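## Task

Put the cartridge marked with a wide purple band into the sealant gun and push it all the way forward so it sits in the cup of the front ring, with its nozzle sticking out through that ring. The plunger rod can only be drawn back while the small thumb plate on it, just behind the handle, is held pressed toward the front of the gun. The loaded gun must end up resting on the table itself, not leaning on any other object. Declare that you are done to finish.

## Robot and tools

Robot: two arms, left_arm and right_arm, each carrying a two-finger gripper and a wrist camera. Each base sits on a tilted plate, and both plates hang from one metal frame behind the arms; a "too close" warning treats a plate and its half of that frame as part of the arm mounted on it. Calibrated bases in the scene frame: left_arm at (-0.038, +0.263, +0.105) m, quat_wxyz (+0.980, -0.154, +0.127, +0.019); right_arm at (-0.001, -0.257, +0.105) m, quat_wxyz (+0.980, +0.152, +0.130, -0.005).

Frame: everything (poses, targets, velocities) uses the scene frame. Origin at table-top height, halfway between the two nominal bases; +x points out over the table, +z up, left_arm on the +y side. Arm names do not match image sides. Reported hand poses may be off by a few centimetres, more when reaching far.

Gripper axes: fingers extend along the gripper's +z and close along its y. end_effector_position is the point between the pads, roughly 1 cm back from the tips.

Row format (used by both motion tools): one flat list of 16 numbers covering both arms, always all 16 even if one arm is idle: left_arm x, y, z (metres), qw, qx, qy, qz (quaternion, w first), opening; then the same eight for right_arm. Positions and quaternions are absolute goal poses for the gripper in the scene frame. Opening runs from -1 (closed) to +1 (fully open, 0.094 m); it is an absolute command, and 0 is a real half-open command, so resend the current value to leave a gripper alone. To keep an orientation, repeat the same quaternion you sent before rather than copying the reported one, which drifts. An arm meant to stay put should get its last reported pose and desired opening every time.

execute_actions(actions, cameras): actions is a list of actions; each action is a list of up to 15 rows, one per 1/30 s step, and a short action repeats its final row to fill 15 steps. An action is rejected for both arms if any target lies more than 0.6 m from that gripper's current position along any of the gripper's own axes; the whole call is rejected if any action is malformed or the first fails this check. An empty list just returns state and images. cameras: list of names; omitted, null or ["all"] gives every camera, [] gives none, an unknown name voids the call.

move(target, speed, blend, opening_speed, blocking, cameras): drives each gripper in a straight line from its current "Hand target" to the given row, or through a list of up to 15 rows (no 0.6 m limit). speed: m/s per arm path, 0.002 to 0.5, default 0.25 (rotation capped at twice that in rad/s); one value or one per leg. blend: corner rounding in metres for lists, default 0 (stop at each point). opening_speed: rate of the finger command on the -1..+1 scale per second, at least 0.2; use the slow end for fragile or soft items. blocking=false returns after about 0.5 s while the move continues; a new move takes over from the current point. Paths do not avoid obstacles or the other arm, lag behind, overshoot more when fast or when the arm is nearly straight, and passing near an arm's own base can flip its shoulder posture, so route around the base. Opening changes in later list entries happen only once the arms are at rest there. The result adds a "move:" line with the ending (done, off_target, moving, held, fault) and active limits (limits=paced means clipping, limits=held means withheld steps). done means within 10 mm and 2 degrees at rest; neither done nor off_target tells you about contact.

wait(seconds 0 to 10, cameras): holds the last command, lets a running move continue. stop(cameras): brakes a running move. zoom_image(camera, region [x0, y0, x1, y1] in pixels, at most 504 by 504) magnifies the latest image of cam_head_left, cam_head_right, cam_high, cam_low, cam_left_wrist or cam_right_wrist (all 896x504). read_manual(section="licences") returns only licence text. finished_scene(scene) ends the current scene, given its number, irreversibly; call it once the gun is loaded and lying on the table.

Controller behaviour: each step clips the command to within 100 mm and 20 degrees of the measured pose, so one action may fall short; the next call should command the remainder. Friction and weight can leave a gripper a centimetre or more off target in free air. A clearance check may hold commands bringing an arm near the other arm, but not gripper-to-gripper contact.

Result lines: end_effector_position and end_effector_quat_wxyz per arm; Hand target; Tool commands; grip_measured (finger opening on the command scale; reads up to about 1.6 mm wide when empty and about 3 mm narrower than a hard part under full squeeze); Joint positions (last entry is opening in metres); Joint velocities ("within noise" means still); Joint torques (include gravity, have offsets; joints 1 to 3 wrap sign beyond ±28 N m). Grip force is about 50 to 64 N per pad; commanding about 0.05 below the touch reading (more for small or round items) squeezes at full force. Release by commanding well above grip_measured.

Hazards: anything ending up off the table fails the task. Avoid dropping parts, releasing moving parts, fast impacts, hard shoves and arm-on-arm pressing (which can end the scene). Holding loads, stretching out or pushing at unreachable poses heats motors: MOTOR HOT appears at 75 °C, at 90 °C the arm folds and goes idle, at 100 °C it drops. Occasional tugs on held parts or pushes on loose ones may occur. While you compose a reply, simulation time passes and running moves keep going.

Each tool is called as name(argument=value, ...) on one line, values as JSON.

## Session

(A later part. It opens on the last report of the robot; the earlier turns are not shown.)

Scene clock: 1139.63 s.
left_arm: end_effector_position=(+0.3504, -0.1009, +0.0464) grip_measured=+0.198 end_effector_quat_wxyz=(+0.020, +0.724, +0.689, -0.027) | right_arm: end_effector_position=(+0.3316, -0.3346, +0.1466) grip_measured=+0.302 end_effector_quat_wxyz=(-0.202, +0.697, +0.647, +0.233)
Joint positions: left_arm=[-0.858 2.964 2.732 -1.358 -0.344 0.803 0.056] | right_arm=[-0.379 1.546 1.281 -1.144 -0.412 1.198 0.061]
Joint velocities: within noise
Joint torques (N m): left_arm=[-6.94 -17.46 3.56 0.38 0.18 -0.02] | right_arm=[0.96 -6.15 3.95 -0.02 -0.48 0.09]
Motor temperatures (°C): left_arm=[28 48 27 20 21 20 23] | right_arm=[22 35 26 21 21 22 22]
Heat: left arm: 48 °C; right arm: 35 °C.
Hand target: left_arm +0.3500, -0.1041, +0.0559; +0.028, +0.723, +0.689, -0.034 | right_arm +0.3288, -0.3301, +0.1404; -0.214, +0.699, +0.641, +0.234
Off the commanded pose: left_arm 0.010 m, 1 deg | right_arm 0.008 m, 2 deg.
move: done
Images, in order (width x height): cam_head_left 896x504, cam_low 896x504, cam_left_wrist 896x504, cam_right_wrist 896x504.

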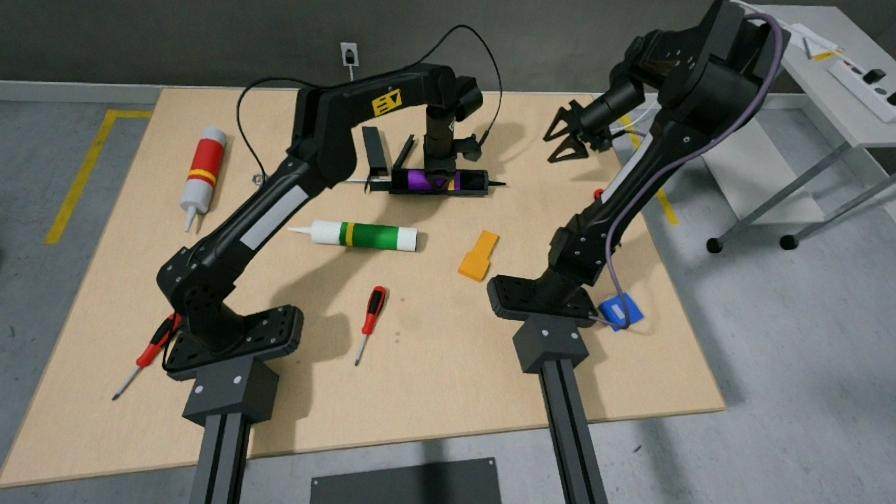

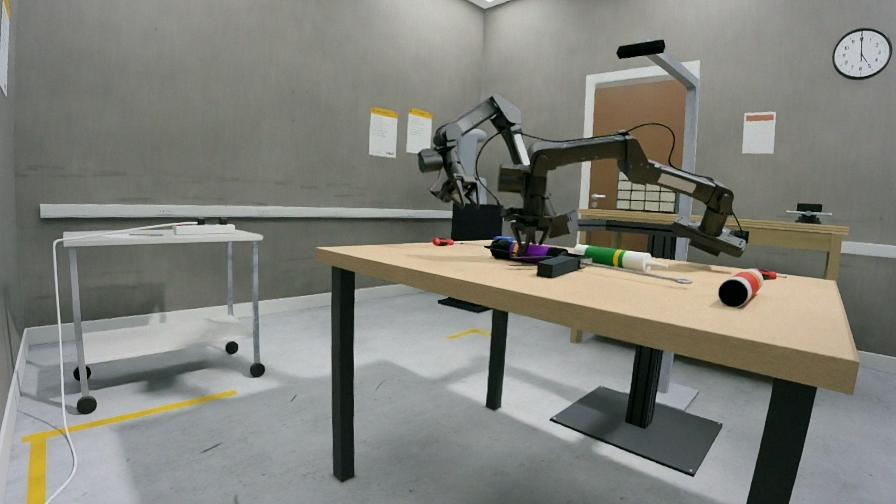

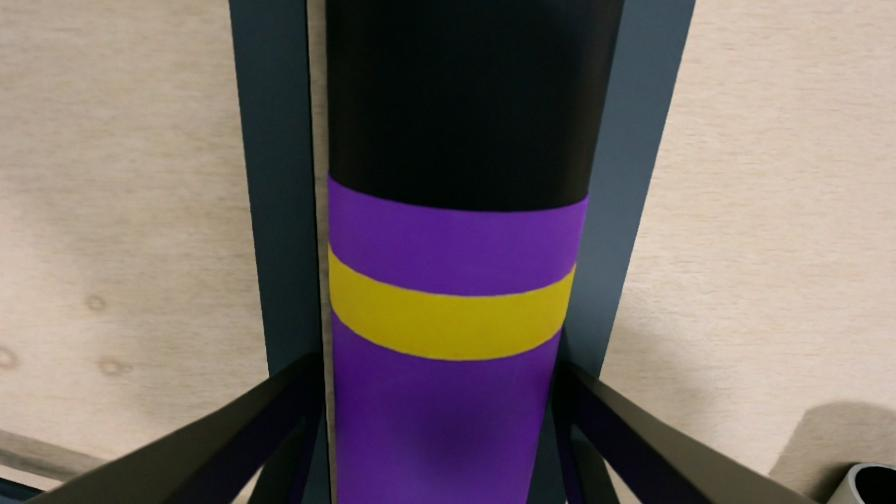

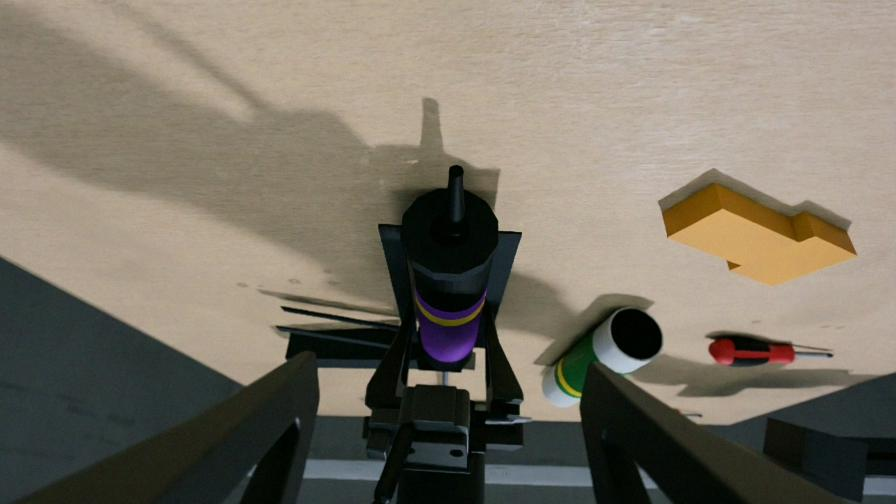

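move(target=[[0.3490,-0.1000,0.0800,0.0280,0.7230,0.6890,-0.0340,0.3,0.3289,-0.3301,0.1402,-0.2144,0.6992,0.6407,0.2339,0.3],[0.3480,-0.0950,0.1500,0.0280,0.7230,0.6890,-0.0340,0.4,0.3289,-0.3301,0.1402,-0.2144,0.6992,0.6407,0.2339,0.3],[0.3400,0.1500,0.1800,0.0280,0.7230,0.6890,-0.0340,0.4,0.3289,-0.3301,0.1402,-0.2144,0.6992,0.6407,0.2339,0.3]], speed=[0.04,0.1,0.15], cameras=["cam_right_wrist","cam_left_wrist","cam_high","cam_low"])

zoom_image(camera="cam_right_wrist", region=[360, 160, 560, 450])

zoom_image(camera="cam_high", region=[300, 160, 600, 290])

Scene clock: 1155.07 s.
left_arm: end_effector_position=(+0.3460, +0.1478, +0.1781) grip_measured=+0.398 end_effector_quat_wxyz=(+0.027, +0.720, +0.693, -0.025) | right_arm: end_effector_position=(+0.3316, -0.3346, +0.1466) grip_measured=+0.302 end_effector_quat_wxyz=(-0.202, +0.697, +0.647, +0.233)
Joint positions: left_arm=[-0.583 1.911 1.654 -1.218 -0.337 1.09 0.066] | right_arm=[-0.379 1.546 1.281 -1.144 -0.412 1.198 0.061]
Joint velocities: within noise
Joint torques (N m): left_arm=[-3.74 -11.66 3.67 0.24 0.23 0.12] | right_arm=[0.98 -6.15 3.95 -0.02 -0.47 0.09]
Motor temperatures (°C): left_arm=[28 51 28 20 21 20 22] | right_arm=[22 35 26 21 21 22 22]
Heat: left arm: 51 °C; right arm: 35 °C.
Hand target: left_arm +0.3400, +0.1499, +0.1800; +0.028, +0.723, +0.689, -0.034 | right_arm +0.3288, -0.3301, +0.1404; -0.214, +0.699, +0.641, +0.234
Off the commanded pose: left_arm 0.007 m, 1 deg | right_arm 0.008 m, 2 deg.
elbow stopped short (left arm): the move would have taken joint 3 (elbow) straighter than the controller allows.
move: done; target 2's new opening was sent with left_arm's hand 0.025 m and 1 deg from that target
Images, in order (width x height): cam_high 896x504, cam_low 896x504, cam_left_wrist 896x504, cam_right_wrist 896x504.

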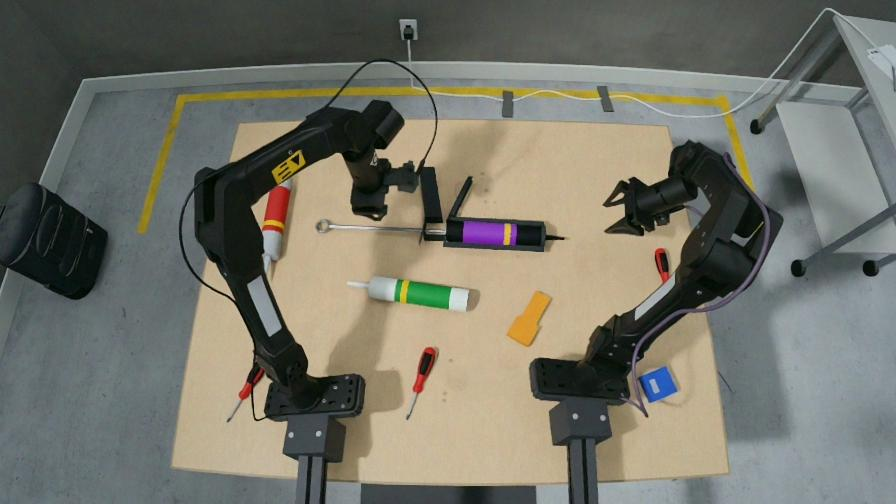

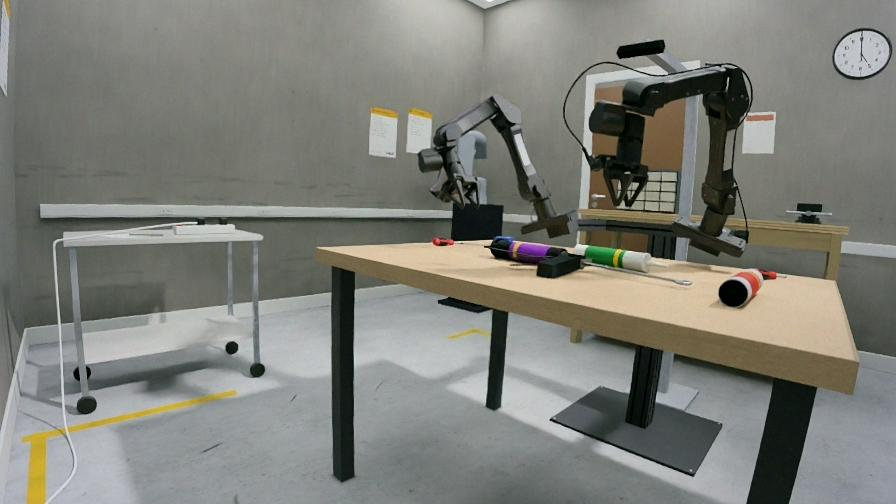

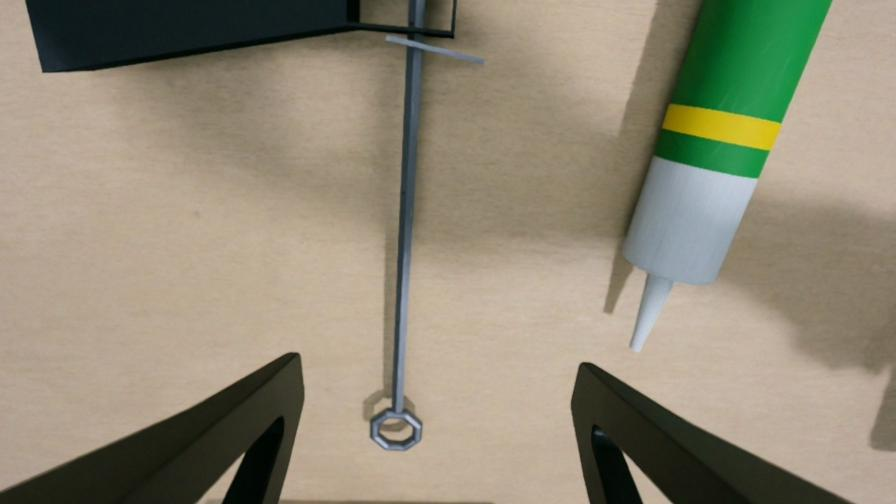

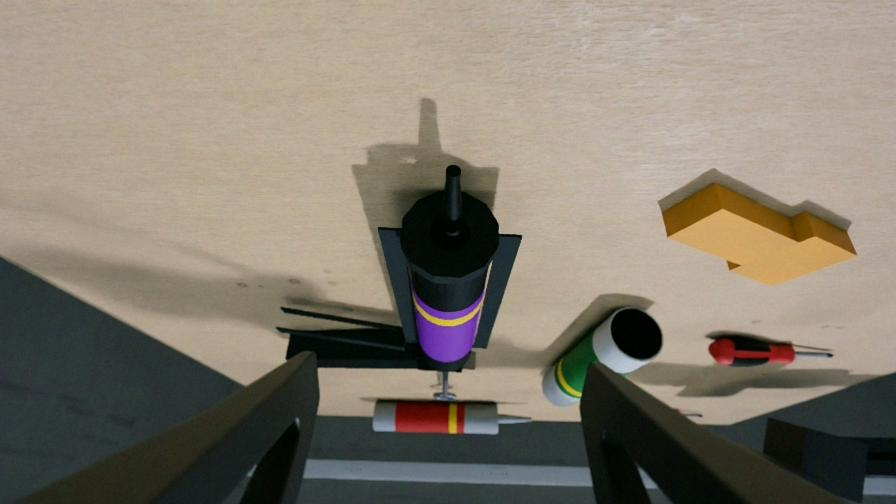

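Scaled by 1.738 from the camera's 896x504 image, which has a finer 1280x720 frame.

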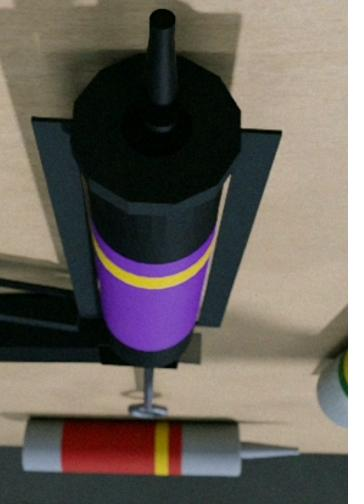

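Scaled by 1.680 from the camera's 896x504 image, which has a finer 1280x720 frame.

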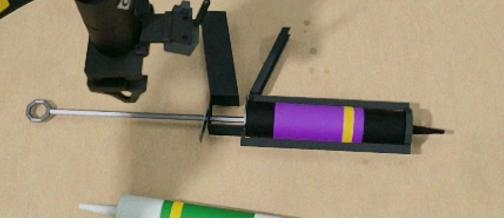

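move(target=[[0.3400,0.1500,0.1800,0.0280,0.7230,0.6890,-0.0340,0.4,0.3350,-0.3200,0.2000,-0.2144,0.6992,0.6407,0.2339,0.2],[0.3400,0.1500,0.1800,0.0280,0.7230,0.6890,-0.0340,0.4,0.3400,-0.2400,0.1600,0,-0.689,0.7248,0,0.2]], speed=[0.15,0.15], cameras=["cam_right_wrist","cam_high"])

Scene clock: 1185.07 s.
left_arm: end_effector_position=(+0.3459, +0.1476, +0.1781) grip_measured=+0.398 end_effector_quat_wxyz=(+0.028, +0.720, +0.693, -0.025) | right_arm: end_effector_position=(+0.3400, -0.2470, +0.1664) grip_measured=+0.202 end_effector_quat_wxyz=(+0.755, -0.602, +0.248, -0.077)
Joint positions: left_arm=[-0.583 1.911 1.654 -1.218 -0.335 1.091 0.066] | right_arm=[-0.458 2.042 1.035 -1.552 -1.565 2.07 0.056]
Joint velocities: within noise
Joint torques (N m): left_arm=[-3.77 -11.62 3.69 0.25 0.23 0.12] | right_arm=[0.99 -6.02 0.5 -1.45 -0.28 0.11]
Motor temperatures (°C): left_arm=[27 48 27 20 21 20 21] | right_arm=[22 35 26 21 21 22 22]
Heat: left arm: 48 °C; right arm: 35 °C.
Hand target: left_arm +0.3400, +0.1499, +0.1800; +0.028, +0.723, +0.689, -0.034 | right_arm +0.3393, -0.2471, +0.1633; +0.757, -0.592, +0.269, -0.064
Off the commanded pose: left_arm 0.007 m, 1 deg | right_arm 0.009 m, 107 deg.
joint sent to its limit (right arm) — joint 4 (wrist pitch), lower limit; joint 5 (wrist yaw), lower limit; joint 6 (wrist roll), upper limit.
move: off_target (right_arm; path cut at 10 s); path passed 1 of 2 targets; limits=paced
Images, in order (width x height): cam_high 896x504, cam_right_wrist 896x504.

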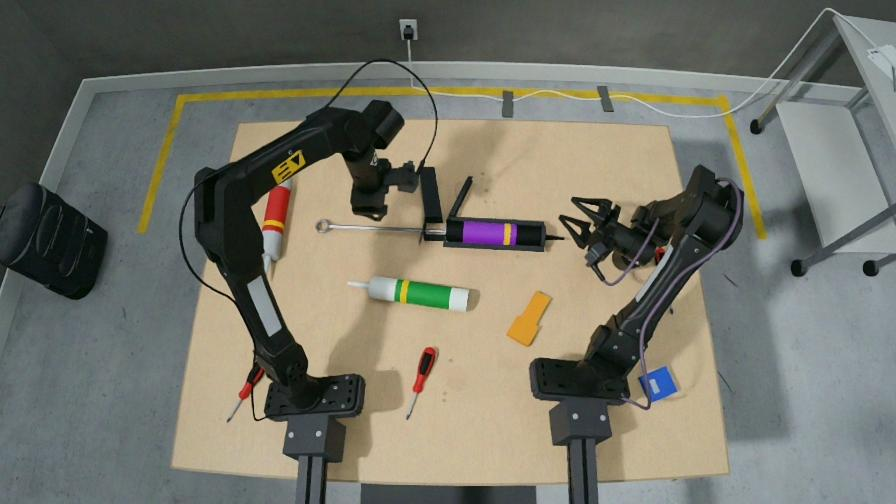

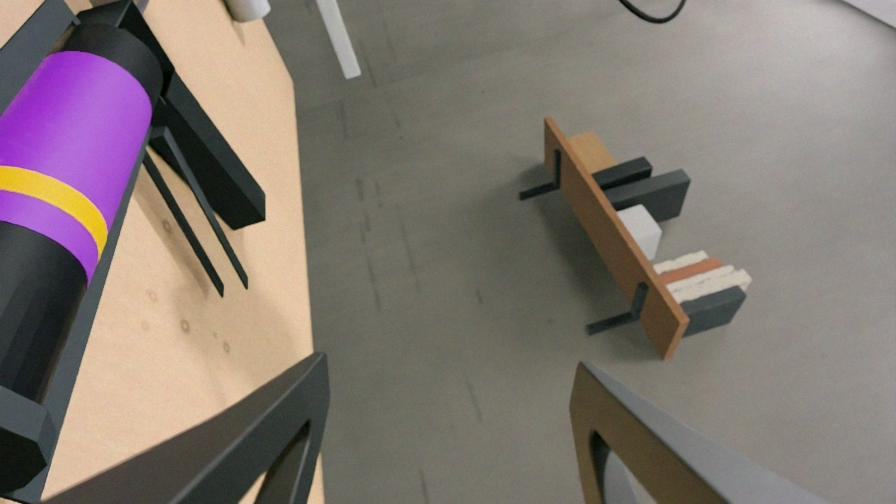

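move(target=[[0.3400,0.1500,0.1800,0.0280,0.7230,0.6890,-0.0340,0.4,0.3350,-0.3000,0.2000,-0.2144,0.6992,0.6407,0.2339,0.2],[0.3400,0.1500,0.1800,0.0280,0.7230,0.6890,-0.0340,0.4,0.3400,-0.2200,0.1600,0,0.7248,0.689,0,0.2]], speed=[0.5,0.15], cameras=["cam_right_wrist","cam_high"])

Scene clock: 1204.97 s.
left_arm: end_effector_position=(+0.3459, +0.1476, +0.1781) grip_measured=+0.398 end_effector_quat_wxyz=(+0.028, +0.720, +0.693, -0.025) | right_arm: end_effector_position=(+0.3376, -0.2203, +0.1568) grip_measured=+0.202 end_effector_quat_wxyz=(-0.006, +0.726, +0.687, +0.005)
Joint positions: left_arm=[-0.583 1.911 1.654 -1.218 -0.335 1.091 0.066] | right_arm=[0.409 1.625 1.284 -1.1 0.368 1.997 0.056]
Joint velocities: within noise
Joint torques (N m): left_arm=[-3.79 -11.64 3.7 0.25 0.23 0.11] | right_arm=[3.07 -5.26 8.17 0.04 0.16 0.16]
Motor temperatures (°C): left_arm=[27 48 27 20 21 20 21] | right_arm=[22 36 25 22 21 22 22]
Heat: left arm: 48 °C; right arm: 36 °C.
Hand target: left_arm +0.3400, +0.1499, +0.1800; +0.028, +0.723, +0.689, -0.034 | right_arm +0.3400, -0.2200, +0.1600; +0.000, +0.725, +0.689, +0.000
Off the commanded pose: left_arm 0.007 m, 1 deg | right_arm 0.004 m, 1 deg.
move: done
Images, in order (width x height): cam_high 896x504, cam_right_wrist 896x504.

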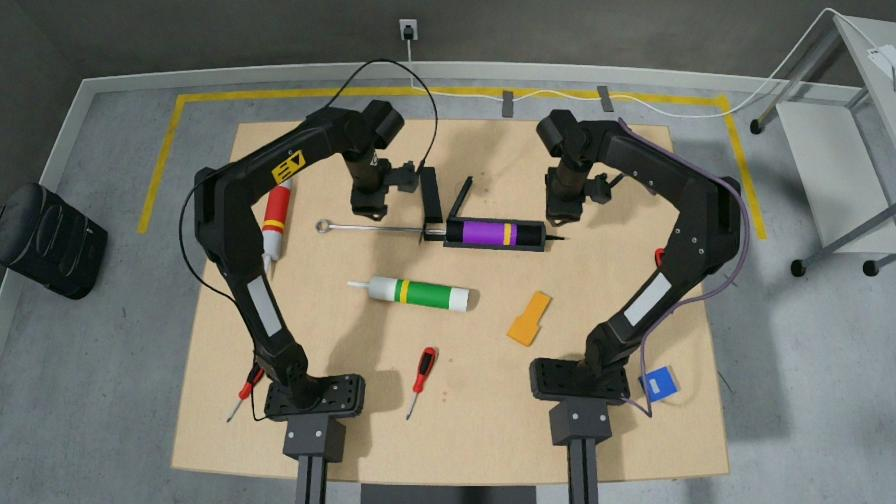

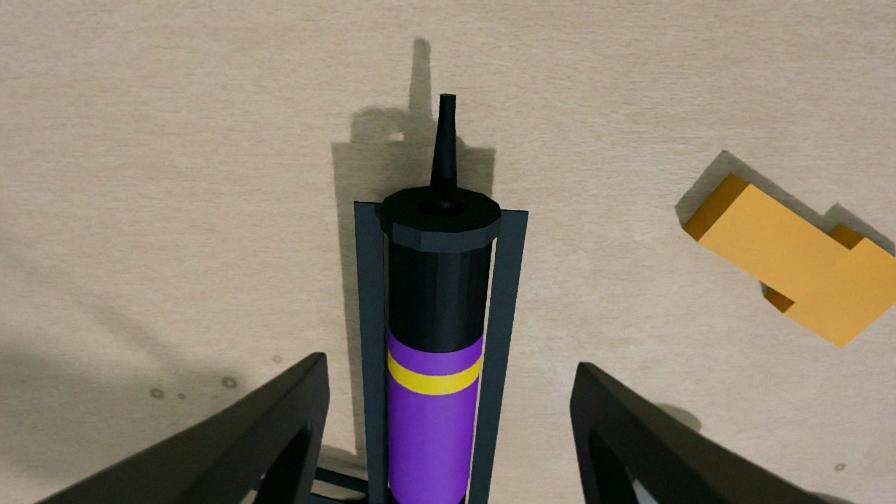

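zoom_image(camera="cam_right_wrist", region=[370, 80, 530, 360])

Scaled by 1.800 from the camera's 896x504 image, which has a finer 1280x720 frame.

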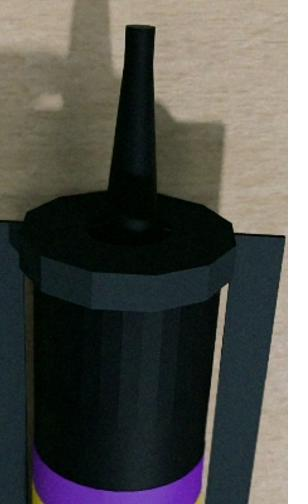

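zoom_image(camera="cam_right_wrist", region=[410, 170, 470, 230])

Scaled by 8.400 from the camera's 896x504 image, which has a finer 1280x720 frame.

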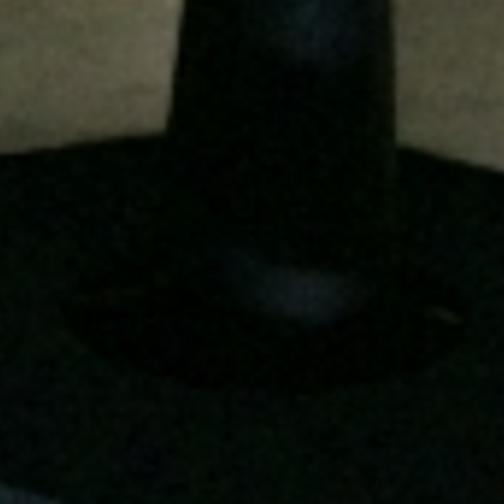

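move(target=[[0.3400,0.1500,0.1800,0.0280,0.7230,0.6890,-0.0340,0.4,0.3420,-0.1600,0.1100,0,0.7248,0.689,0,0.3],[0.3400,0.1500,0.1800,0.0280,0.7230,0.6890,-0.0340,0.4,0.3420,-0.1590,0.0650,0,0.7248,0.689,0,0.3]], speed=[0.15,0.06], cameras=["cam_right_wrist","cam_high"])

Scene clock: 1257.80 s.
left_arm: end_effector_position=(+0.3459, +0.1476, +0.1781) grip_measured=+0.398 end_effector_quat_wxyz=(+0.028, +0.720, +0.693, -0.025) | right_arm: end_effector_position=(+0.3469, -0.1566, +0.0725) grip_measured=+0.298 end_effector_quat_wxyz=(-0.004, +0.730, +0.684, +0.012)
Joint positions: left_arm=[-0.583 1.911 1.654 -1.218 -0.335 1.091 0.066] | right_arm=[0.469 1.879 1.197 -0.766 0.375 2.065 0.061]
Joint velocities: within noise
Joint torques (N m): left_arm=[-3.78 -11.63 3.69 0.26 0.24 0.12] | right_arm=[2.76 -6.23 3.88 0.37 0.13 -0.05]
Motor temperatures (°C): left_arm=[26 48 27 20 21 20 20] | right_arm=[22 34 26 21 21 22 22]
Heat: left arm: 48 °C; right arm: 34 °C.
Hand target: left_arm +0.3400, +0.1499, +0.1800; +0.028, +0.723, +0.689, -0.034 | right_arm +0.3419, -0.1590, +0.0652; +0.000, +0.725, +0.689, +0.000
Off the commanded pose: left_arm 0.007 m, 1 deg | right_arm 0.009 m, 2 deg.
move: done
Images, in order (width x height): cam_high 896x504, cam_right_wrist 896x504.

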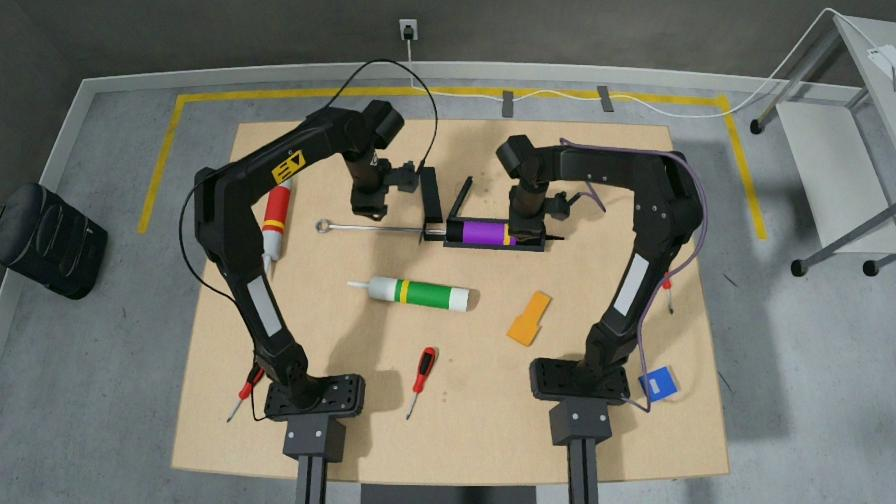

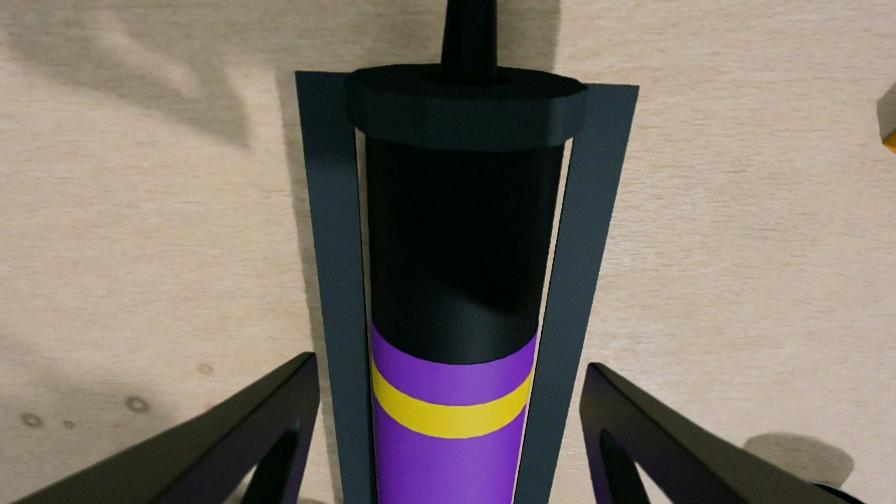

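move(target=[0.3400,0.1500,0.1800,0.0280,0.7230,0.6890,-0.0340,0.4,0.3400,-0.1600,0.0340,0,0.7248,0.689,0,0.3], speed=0.05, cameras=["cam_right_wrist"])

Scene clock: 1269.77 s.
left_arm: end_effector_position=(+0.3459, +0.1476, +0.1781) grip_measured=+0.398 end_effector_quat_wxyz=(+0.028, +0.720, +0.693, -0.025) | right_arm: end_effector_position=(+0.3461, -0.1580, +0.0416) grip_measured=+0.298 end_effector_quat_wxyz=(-0.002, +0.730, +0.684, +0.011)
Joint positions: left_arm=[-0.583 1.911 1.654 -1.218 -0.335 1.091 0.066] | right_arm=[0.433 1.933 1.143 -0.643 0.375 2.028 0.061]
Joint velocities: within noise
Joint torques (N m): left_arm=[-3.77 -11.64 3.7 0.25 0.22 0.12] | right_arm=[2.8 -6.31 3.51 0.38 0.1 -0.01]
Motor temperatures (°C): left_arm=[26 48 27 20 21 20 20] | right_arm=[22 34 26 21 21 22 22]
Heat: left arm: 48 °C; right arm: 34 °C.
Hand target: left_arm +0.3401, +0.1499, +0.1799; +0.028, +0.723, +0.689, -0.034 | right_arm +0.3399, -0.1601, +0.0342; +0.000, +0.725, +0.689, +0.000
Off the commanded pose: left_arm 0.007 m, 1 deg | right_arm 0.010 m, 2 deg.
move: done
Images, in order (width x height): cam_right_wrist 896x504.

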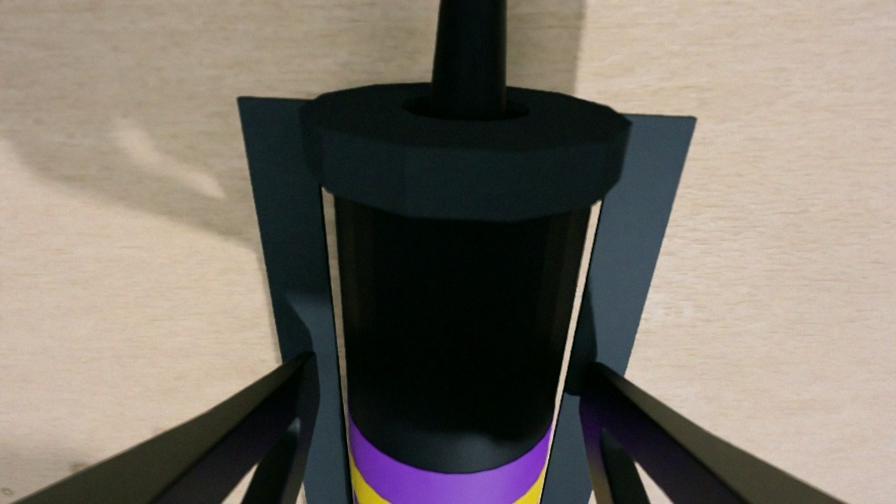

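move(target=[0.3400,0.1500,0.1800,0.0280,0.7230,0.6890,-0.0340,0.4,0.3400,-0.1600,0.0330,0,0.7248,0.689,0,-0.25], speed=0.05, opening_speed=0.3, cameras=["cam_right_wrist"])

move(target=[0.3400,0.1500,0.1800,0.0280,0.7230,0.6890,-0.0340,0.4,0.3400,-0.1600,0.0420,0,0.7248,0.689,0,-0.25], speed=0.05, cameras=["cam_right_wrist"])

Scene clock: 1277.17 s.
left_arm: end_effector_position=(+0.3459, +0.1476, +0.1781) grip_measured=+0.398 end_effector_quat_wxyz=(+0.028, +0.720, +0.693, -0.025) | right_arm: end_effector_position=(+0.3469, -0.1576, +0.0416) grip_measured=-0.053 end_effector_quat_wxyz=(-0.001, +0.730, +0.684, +0.013)
Joint positions: left_arm=[-0.583 1.911 1.654 -1.218 -0.335 1.091 0.066] | right_arm=[0.433 1.933 1.143 -0.639 0.375 2.026 0.044]
Joint velocities: within noise
Joint torques (N m): left_arm=[-3.77 -11.66 3.71 0.25 0.23 0.12] | right_arm=[2.71 -6.17 3.4 0.39 0.1 -0.04]
Motor temperatures (°C): left_arm=[26 48 27 20 21 20 20] | right_arm=[22 35 26 21 21 22 23]
Heat: left arm: 48 °C; right arm: 35 °C.
Hand target: left_arm +0.3401, +0.1499, +0.1799; +0.028, +0.723, +0.689, -0.034 | right_arm +0.3399, -0.1601, +0.0333; +0.000, +0.725, +0.689, +0.000
Off the commanded pose: left_arm 0.007 m, 1 deg | right_arm 0.011 m, 2 deg.
move: off_target (right_arm)
Images, in order (width x height): cam_right_wrist 896x504.

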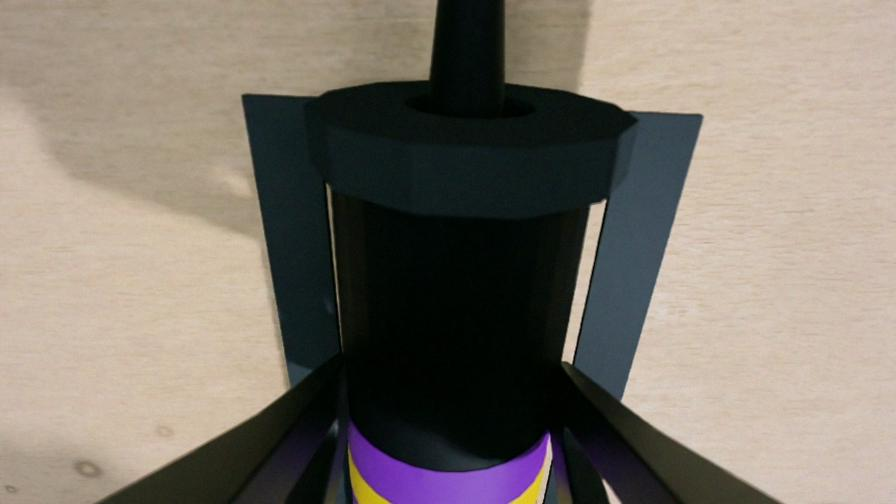

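Scene clock: 1277.87 s.
left_arm: end_effector_position=(+0.3459, +0.1476, +0.1781) grip_measured=+0.398 end_effector_quat_wxyz=(+0.028, +0.720, +0.693, -0.025) | right_arm: end_effector_position=(+0.3468, -0.1577, +0.0416) grip_measured=-0.053 end_effector_quat_wxyz=(-0.001, +0.730, +0.684, +0.013)
Joint positions: left_arm=[-0.583 1.911 1.654 -1.218 -0.335 1.091 0.066] | right_arm=[0.433 1.933 1.143 -0.639 0.375 2.026 0.044]
Joint velocities: within noise
Joint torques (N m): left_arm=[-3.78 -11.63 3.67 0.25 0.24 0.12] | right_arm=[3.43 -7.58 4.41 0.01 0.11 0.06]
Motor temperatures (°C): left_arm=[26 48 27 20 21 20 20] | right_arm=[22 35 26 21 21 22 23]
Heat: left arm: 48 °C; right arm: 35 °C.
Hand target: left_arm +0.3401, +0.1499, +0.1799; +0.028, +0.723, +0.689, -0.034 | right_arm +0.3401, -0.1600, +0.0420; +0.000, +0.725, +0.689, +0.000
Off the commanded pose: left_arm 0.007 m, 1 deg | right_arm 0.007 m, 2 deg.
move: done
Images, in order (width x height): cam_right_wrist 896x504.

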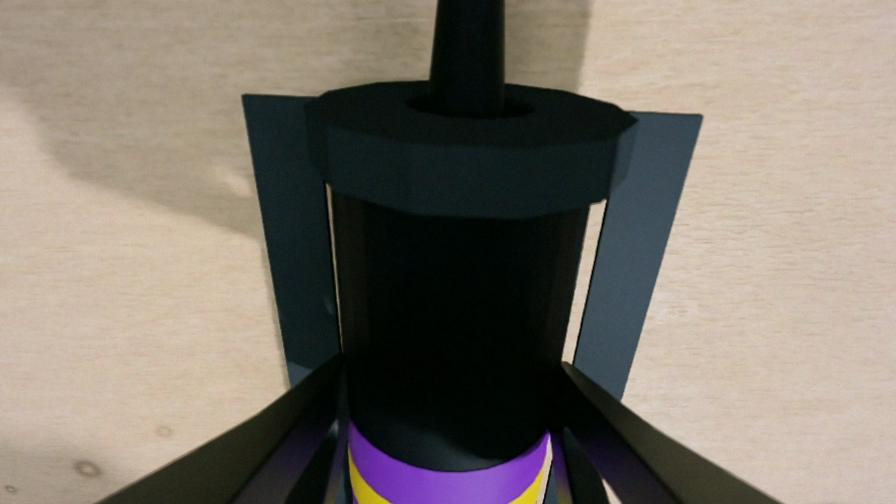

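move(target=[0.3400,0.1500,0.1800,0.0280,0.7230,0.6890,-0.0340,0.4,0.3400,-0.1600,0.0500,0,0.7248,0.689,0,-0.25], speed=0.05, cameras=["cam_right_wrist"])

Scene clock: 1282.70 s.
left_arm: end_effector_position=(+0.3459, +0.1476, +0.1781) grip_measured=+0.398 end_effector_quat_wxyz=(+0.028, +0.720, +0.693, -0.025) | right_arm: end_effector_position=(+0.3445, -0.1585, +0.0416) grip_measured=-0.053 end_effector_quat_wxyz=(-0.003, +0.730, +0.683, +0.009)
Joint positions: left_arm=[-0.583 1.911 1.654 -1.218 -0.335 1.091 0.066] | right_arm=[0.434 1.933 1.143 -0.65 0.375 2.031 0.044]
Joint velocities: within noise
Joint torques (N m): left_arm=[-3.79 -11.67 3.69 0.26 0.22 0.12] | right_arm=[4.1 -8.92 5.33 -0.21 0.12 0.09]
Motor temperatures (°C): left_arm=[26 48 27 20 21 20 20] | right_arm=[22 35 26 21 21 22 23]
Heat: left arm: 48 °C; right arm: 35 °C.
Hand target: left_arm +0.3401, +0.1499, +0.1799; +0.028, +0.723, +0.689, -0.034 | right_arm +0.3401, -0.1600, +0.0497; +0.000, +0.725, +0.689, +0.000
Off the commanded pose: left_arm 0.007 m, 1 deg | right_arm 0.010 m, 1 deg.
move: done
Images, in order (width x height): cam_right_wrist 896x504.

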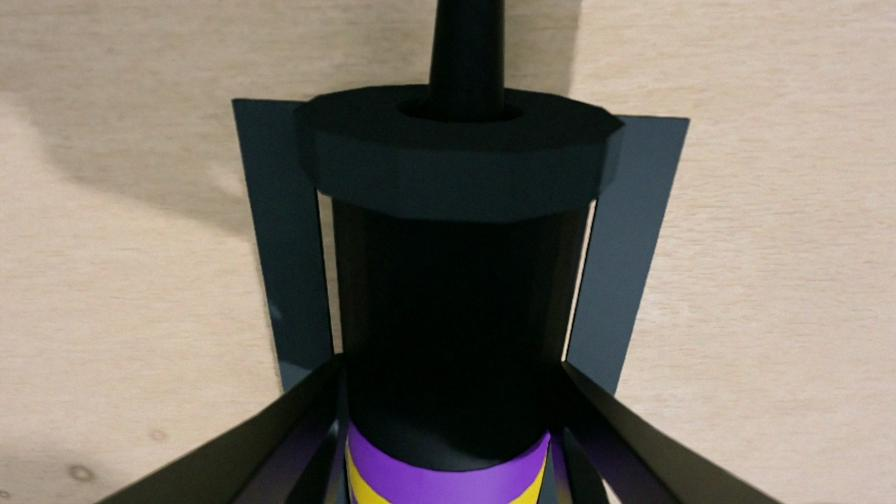

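move(target=[0.3400,0.1500,0.1800,0.0280,0.7230,0.6890,-0.0340,0.4,0.3400,-0.1720,0.0530,0,0.7248,0.689,0,-0.25], speed=0.04, cameras=["cam_right_wrist"])

Scene clock: 1286.67 s.
left_arm: end_effector_position=(+0.3459, +0.1476, +0.1781) grip_measured=+0.398 end_effector_quat_wxyz=(+0.028, +0.720, +0.693, -0.025) | right_arm: end_effector_position=(+0.3455, -0.1598, +0.0442) grip_measured=-0.054 end_effector_quat_wxyz=(-0.006, +0.728, +0.685, +0.012)
Joint positions: left_arm=[-0.583 1.911 1.654 -1.218 -0.335 1.091 0.066] | right_arm=[0.428 1.922 1.143 -0.654 0.366 2.019 0.044]
Joint velocities: within noise
Joint torques (N m): left_arm=[-3.81 -11.64 3.7 0.26 0.22 0.11] | right_arm=[2.47 -10.55 3.89 -0.21 0.19 -0.06]
Motor temperatures (°C): left_arm=[26 48 27 20 21 20 20] | right_arm=[22 36 26 21 21 22 23]
Heat: left arm: 48 °C; right arm: 36 °C.
Hand target: left_arm +0.3401, +0.1500, +0.1799; +0.028, +0.723, +0.689, -0.034 | right_arm +0.3402, -0.1716, +0.0524; +0.000, +0.725, +0.689, +0.000
Off the commanded pose: left_arm 0.007 m, 1 deg | right_arm 0.016 m, 2 deg.
move: off_target (right_arm)
Images, in order (width x height): cam_right_wrist 896x504.

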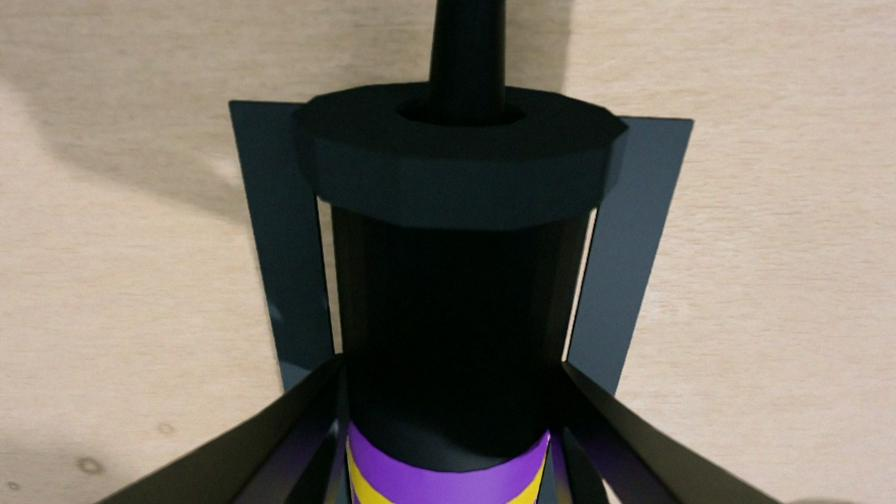

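move(target=[[0.3400,0.1500,0.1800,0.0280,0.7230,0.6890,-0.0340,0.4,0.3395,-0.1800,0.0530,0,0.7248,0.689,0,-0.25],[0.3400,0.1500,0.1800,0.0280,0.7230,0.6890,-0.0340,0.4,0.3370,-0.1840,0.0530,0,0.7248,0.689,0,-0.25],[0.3400,0.1500,0.1800,0.0280,0.7230,0.6890,-0.0340,0.4,0.3410,-0.1860,0.0530,0,0.7248,0.689,0,-0.25]], speed=0.04, cameras=["cam_right_wrist","cam_high"])

Scene clock: 1296.67 s.
left_arm: end_effector_position=(+0.3459, +0.1475, +0.1781) grip_measured=+0.398 end_effector_quat_wxyz=(+0.028, +0.720, +0.693, -0.026) | right_arm: end_effector_position=(+0.3435, -0.1752, +0.0441) grip_measured=-0.054 end_effector_quat_wxyz=(-0.008, +0.727, +0.686, +0.008)
Joint positions: left_arm=[-0.583 1.911 1.654 -1.218 -0.335 1.091 0.066] | right_arm=[0.39 1.891 1.118 -0.656 0.359 1.978 0.044]
Joint velocities: within noise
Joint torques (N m): left_arm=[-3.79 -11.64 3.67 0.25 0.23 0.11] | right_arm=[2.39 -10.17 4.38 -0.15 0.19 -0.07]
Motor temperatures (°C): left_arm=[26 48 27 20 21 20 20] | right_arm=[22 37 26 21 21 22 24]
Heat: left arm: 48 °C; right arm: 37 °C.
Hand target: left_arm +0.3400, +0.1499, +0.1800; +0.028, +0.723, +0.689, -0.034 | right_arm +0.3411, -0.1857, +0.0525; +0.000, +0.725, +0.689, +0.000
Off the commanded pose: left_arm 0.007 m, 1 deg | right_arm 0.014 m, 1 deg.
move: off_target (right_arm)
Images, in order (width x height): cam_high 896x504, cam_right_wrist 896x504.

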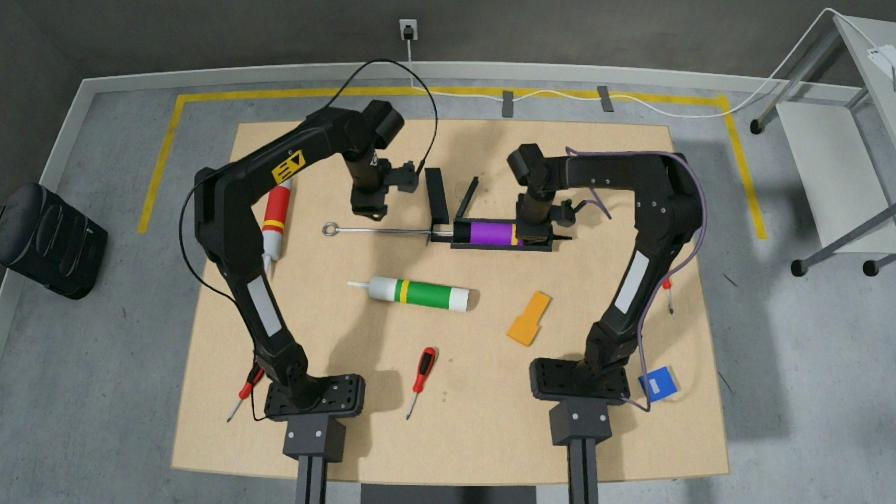

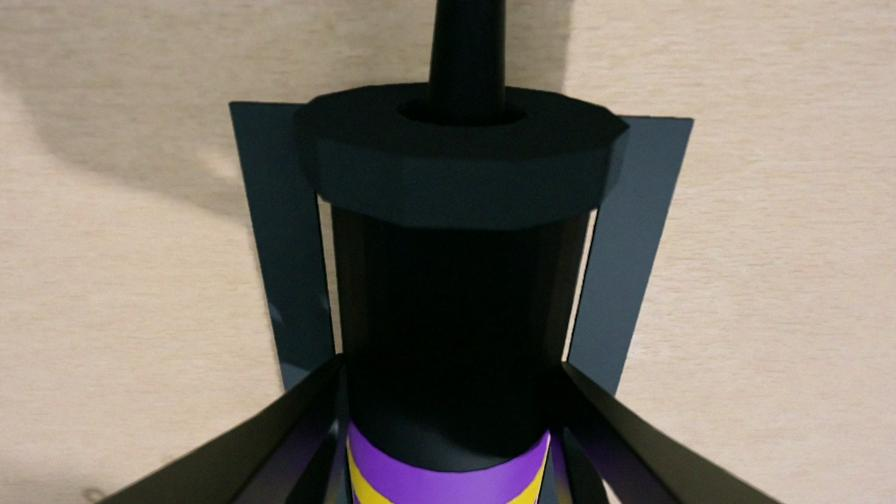

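move(target=[0.3500,0.0800,0.1700,0.0280,0.7230,0.6890,-0.0340,0.4,0.3410,-0.1860,0.0530,0,0.7248,0.689,0,-0.25], speed=0.1, cameras=["cam_right_wrist","cam_left_wrist"])

Scene clock: 1319.07 s.
left_arm: end_effector_position=(+0.3530, +0.0896, +0.1702) grip_measured=+0.398 end_effector_quat_wxyz=(+0.031, +0.720, +0.693, -0.029) | right_arm: end_effector_position=(+0.3435, -0.1752, +0.0441) grip_measured=-0.054 end_effector_quat_wxyz=(-0.008, +0.727, +0.686, +0.008)
Joint positions: left_arm=[-0.677 2.077 1.8 -1.226 -0.335 0.993 0.066] | right_arm=[0.39 1.891 1.118 -0.656 0.359 1.978 0.044]
Joint velocities: within noise
Joint torques (N m): left_arm=[-6.24 -8.94 7.04 0.2 0.14 -0.11] | right_arm=[2.4 -10.17 4.4 -0.15 0.19 -0.07]
Motor temperatures (°C): left_arm=[26 47 27 20 21 20 20] | right_arm=[22 38 26 21 21 22 24]
Heat: left arm: 47 °C; right arm: 38 °C.
Hand target: left_arm +0.3498, +0.0801, +0.1701; +0.028, +0.723, +0.689, -0.034 | right_arm +0.3411, -0.1857, +0.0525; +0.000, +0.725, +0.689, +0.000
Off the commanded pose: left_arm 0.010 m, 1 deg | right_arm 0.014 m, 1 deg.
move: off_target (right_arm)
Images, in order (width x height): cam_left_wrist 896x504, cam_right_wrist 896x504.

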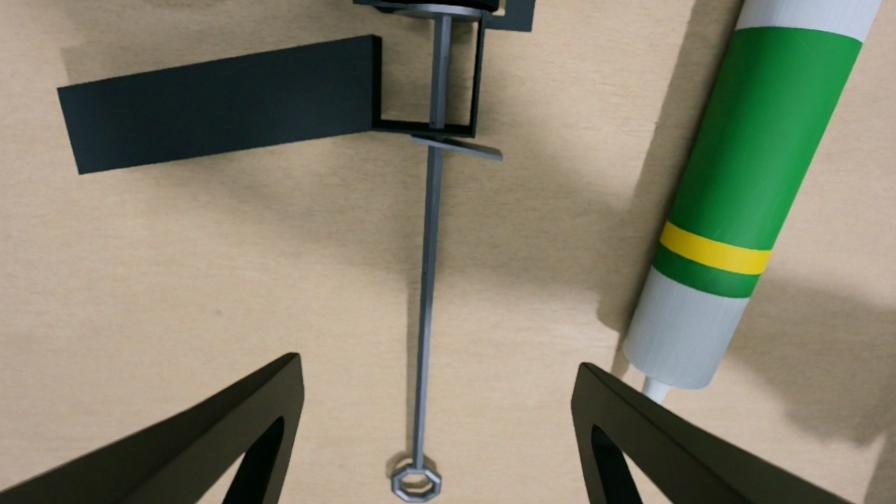

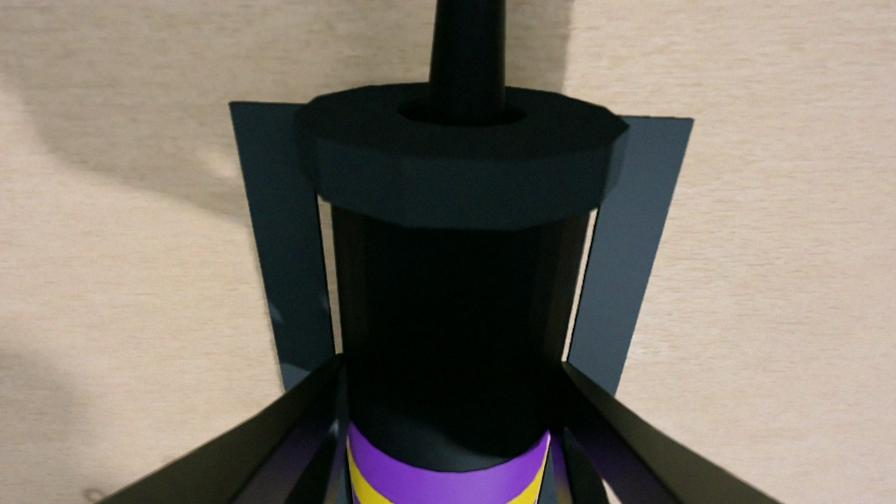

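move(target=[0.3480,0.0250,0.1700,0.0280,0.7230,0.6890,-0.0340,0.4,0.3410,-0.1860,0.0530,0,0.7248,0.689,0,-0.25], speed=0.1, cameras=["cam_right_wrist","cam_left_wrist"])

zoom_image(camera="cam_left_wrist", region=[340, 60, 540, 240])

Scene clock: 1332.07 s.
left_arm: end_effector_position=(+0.3525, +0.0344, +0.1717) grip_measured=+0.398 end_effector_quat_wxyz=(+0.033, +0.720, +0.693, -0.031) | right_arm: end_effector_position=(+0.3435, -0.1752, +0.0441) grip_measured=-0.054 end_effector_quat_wxyz=(-0.008, +0.727, +0.686, +0.008)
Joint positions: left_arm=[-0.771 2.24 1.998 -1.289 -0.335 0.895 0.066] | right_arm=[0.39 1.891 1.118 -0.656 0.359 1.978 0.044]
Joint velocities: within noise
Joint torques (N m): left_arm=[-6.69 -9.63 7.09 0.21 0.11 -0.12] | right_arm=[2.39 -10.17 4.4 -0.15 0.2 -0.07]
Motor temperatures (°C): left_arm=[27 44 28 20 21 20 20] | right_arm=[22 38 26 21 21 22 24]
Heat: left arm: 44 °C; right arm: 38 °C.
Hand target: left_arm +0.3478, +0.0252, +0.1700; +0.028, +0.723, +0.689, -0.034 | right_arm +0.3411, -0.1857, +0.0525; +0.000, +0.725, +0.689, +0.000
Off the commanded pose: left_arm 0.011 m, 1 deg | right_arm 0.014 m, 1 deg.
move: off_target (left_arm, right_arm)
Images, in order (width x height): cam_left_wrist 896x504, cam_right_wrist 896x504.

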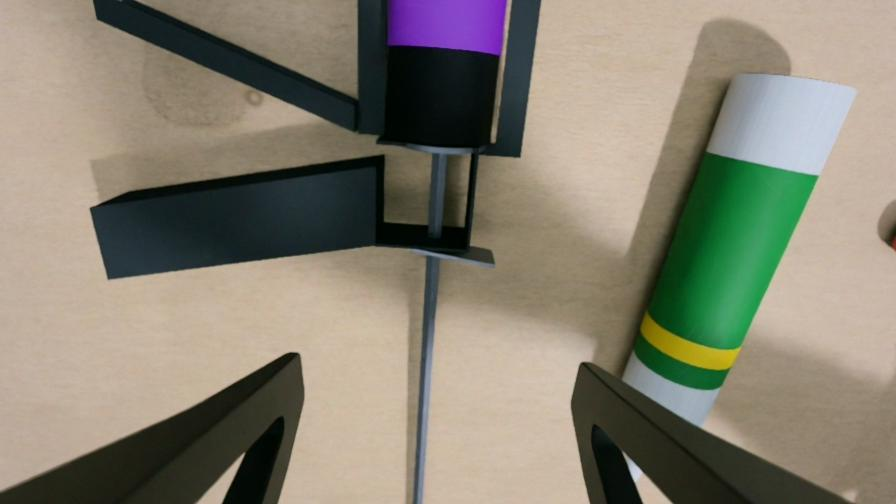

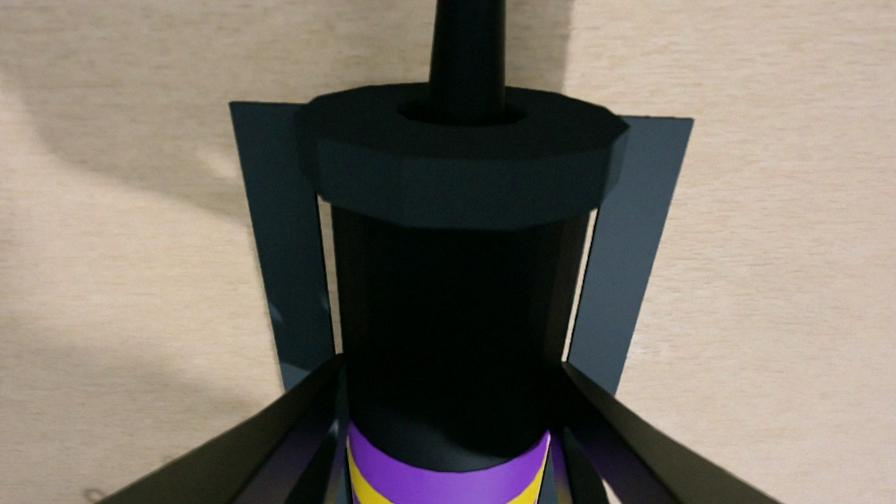

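Scaled by 2.520 from the camera's 896x504 image, which has a finer 1280x720 frame.

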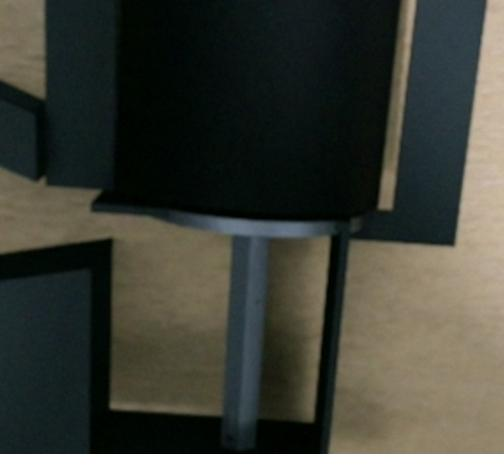

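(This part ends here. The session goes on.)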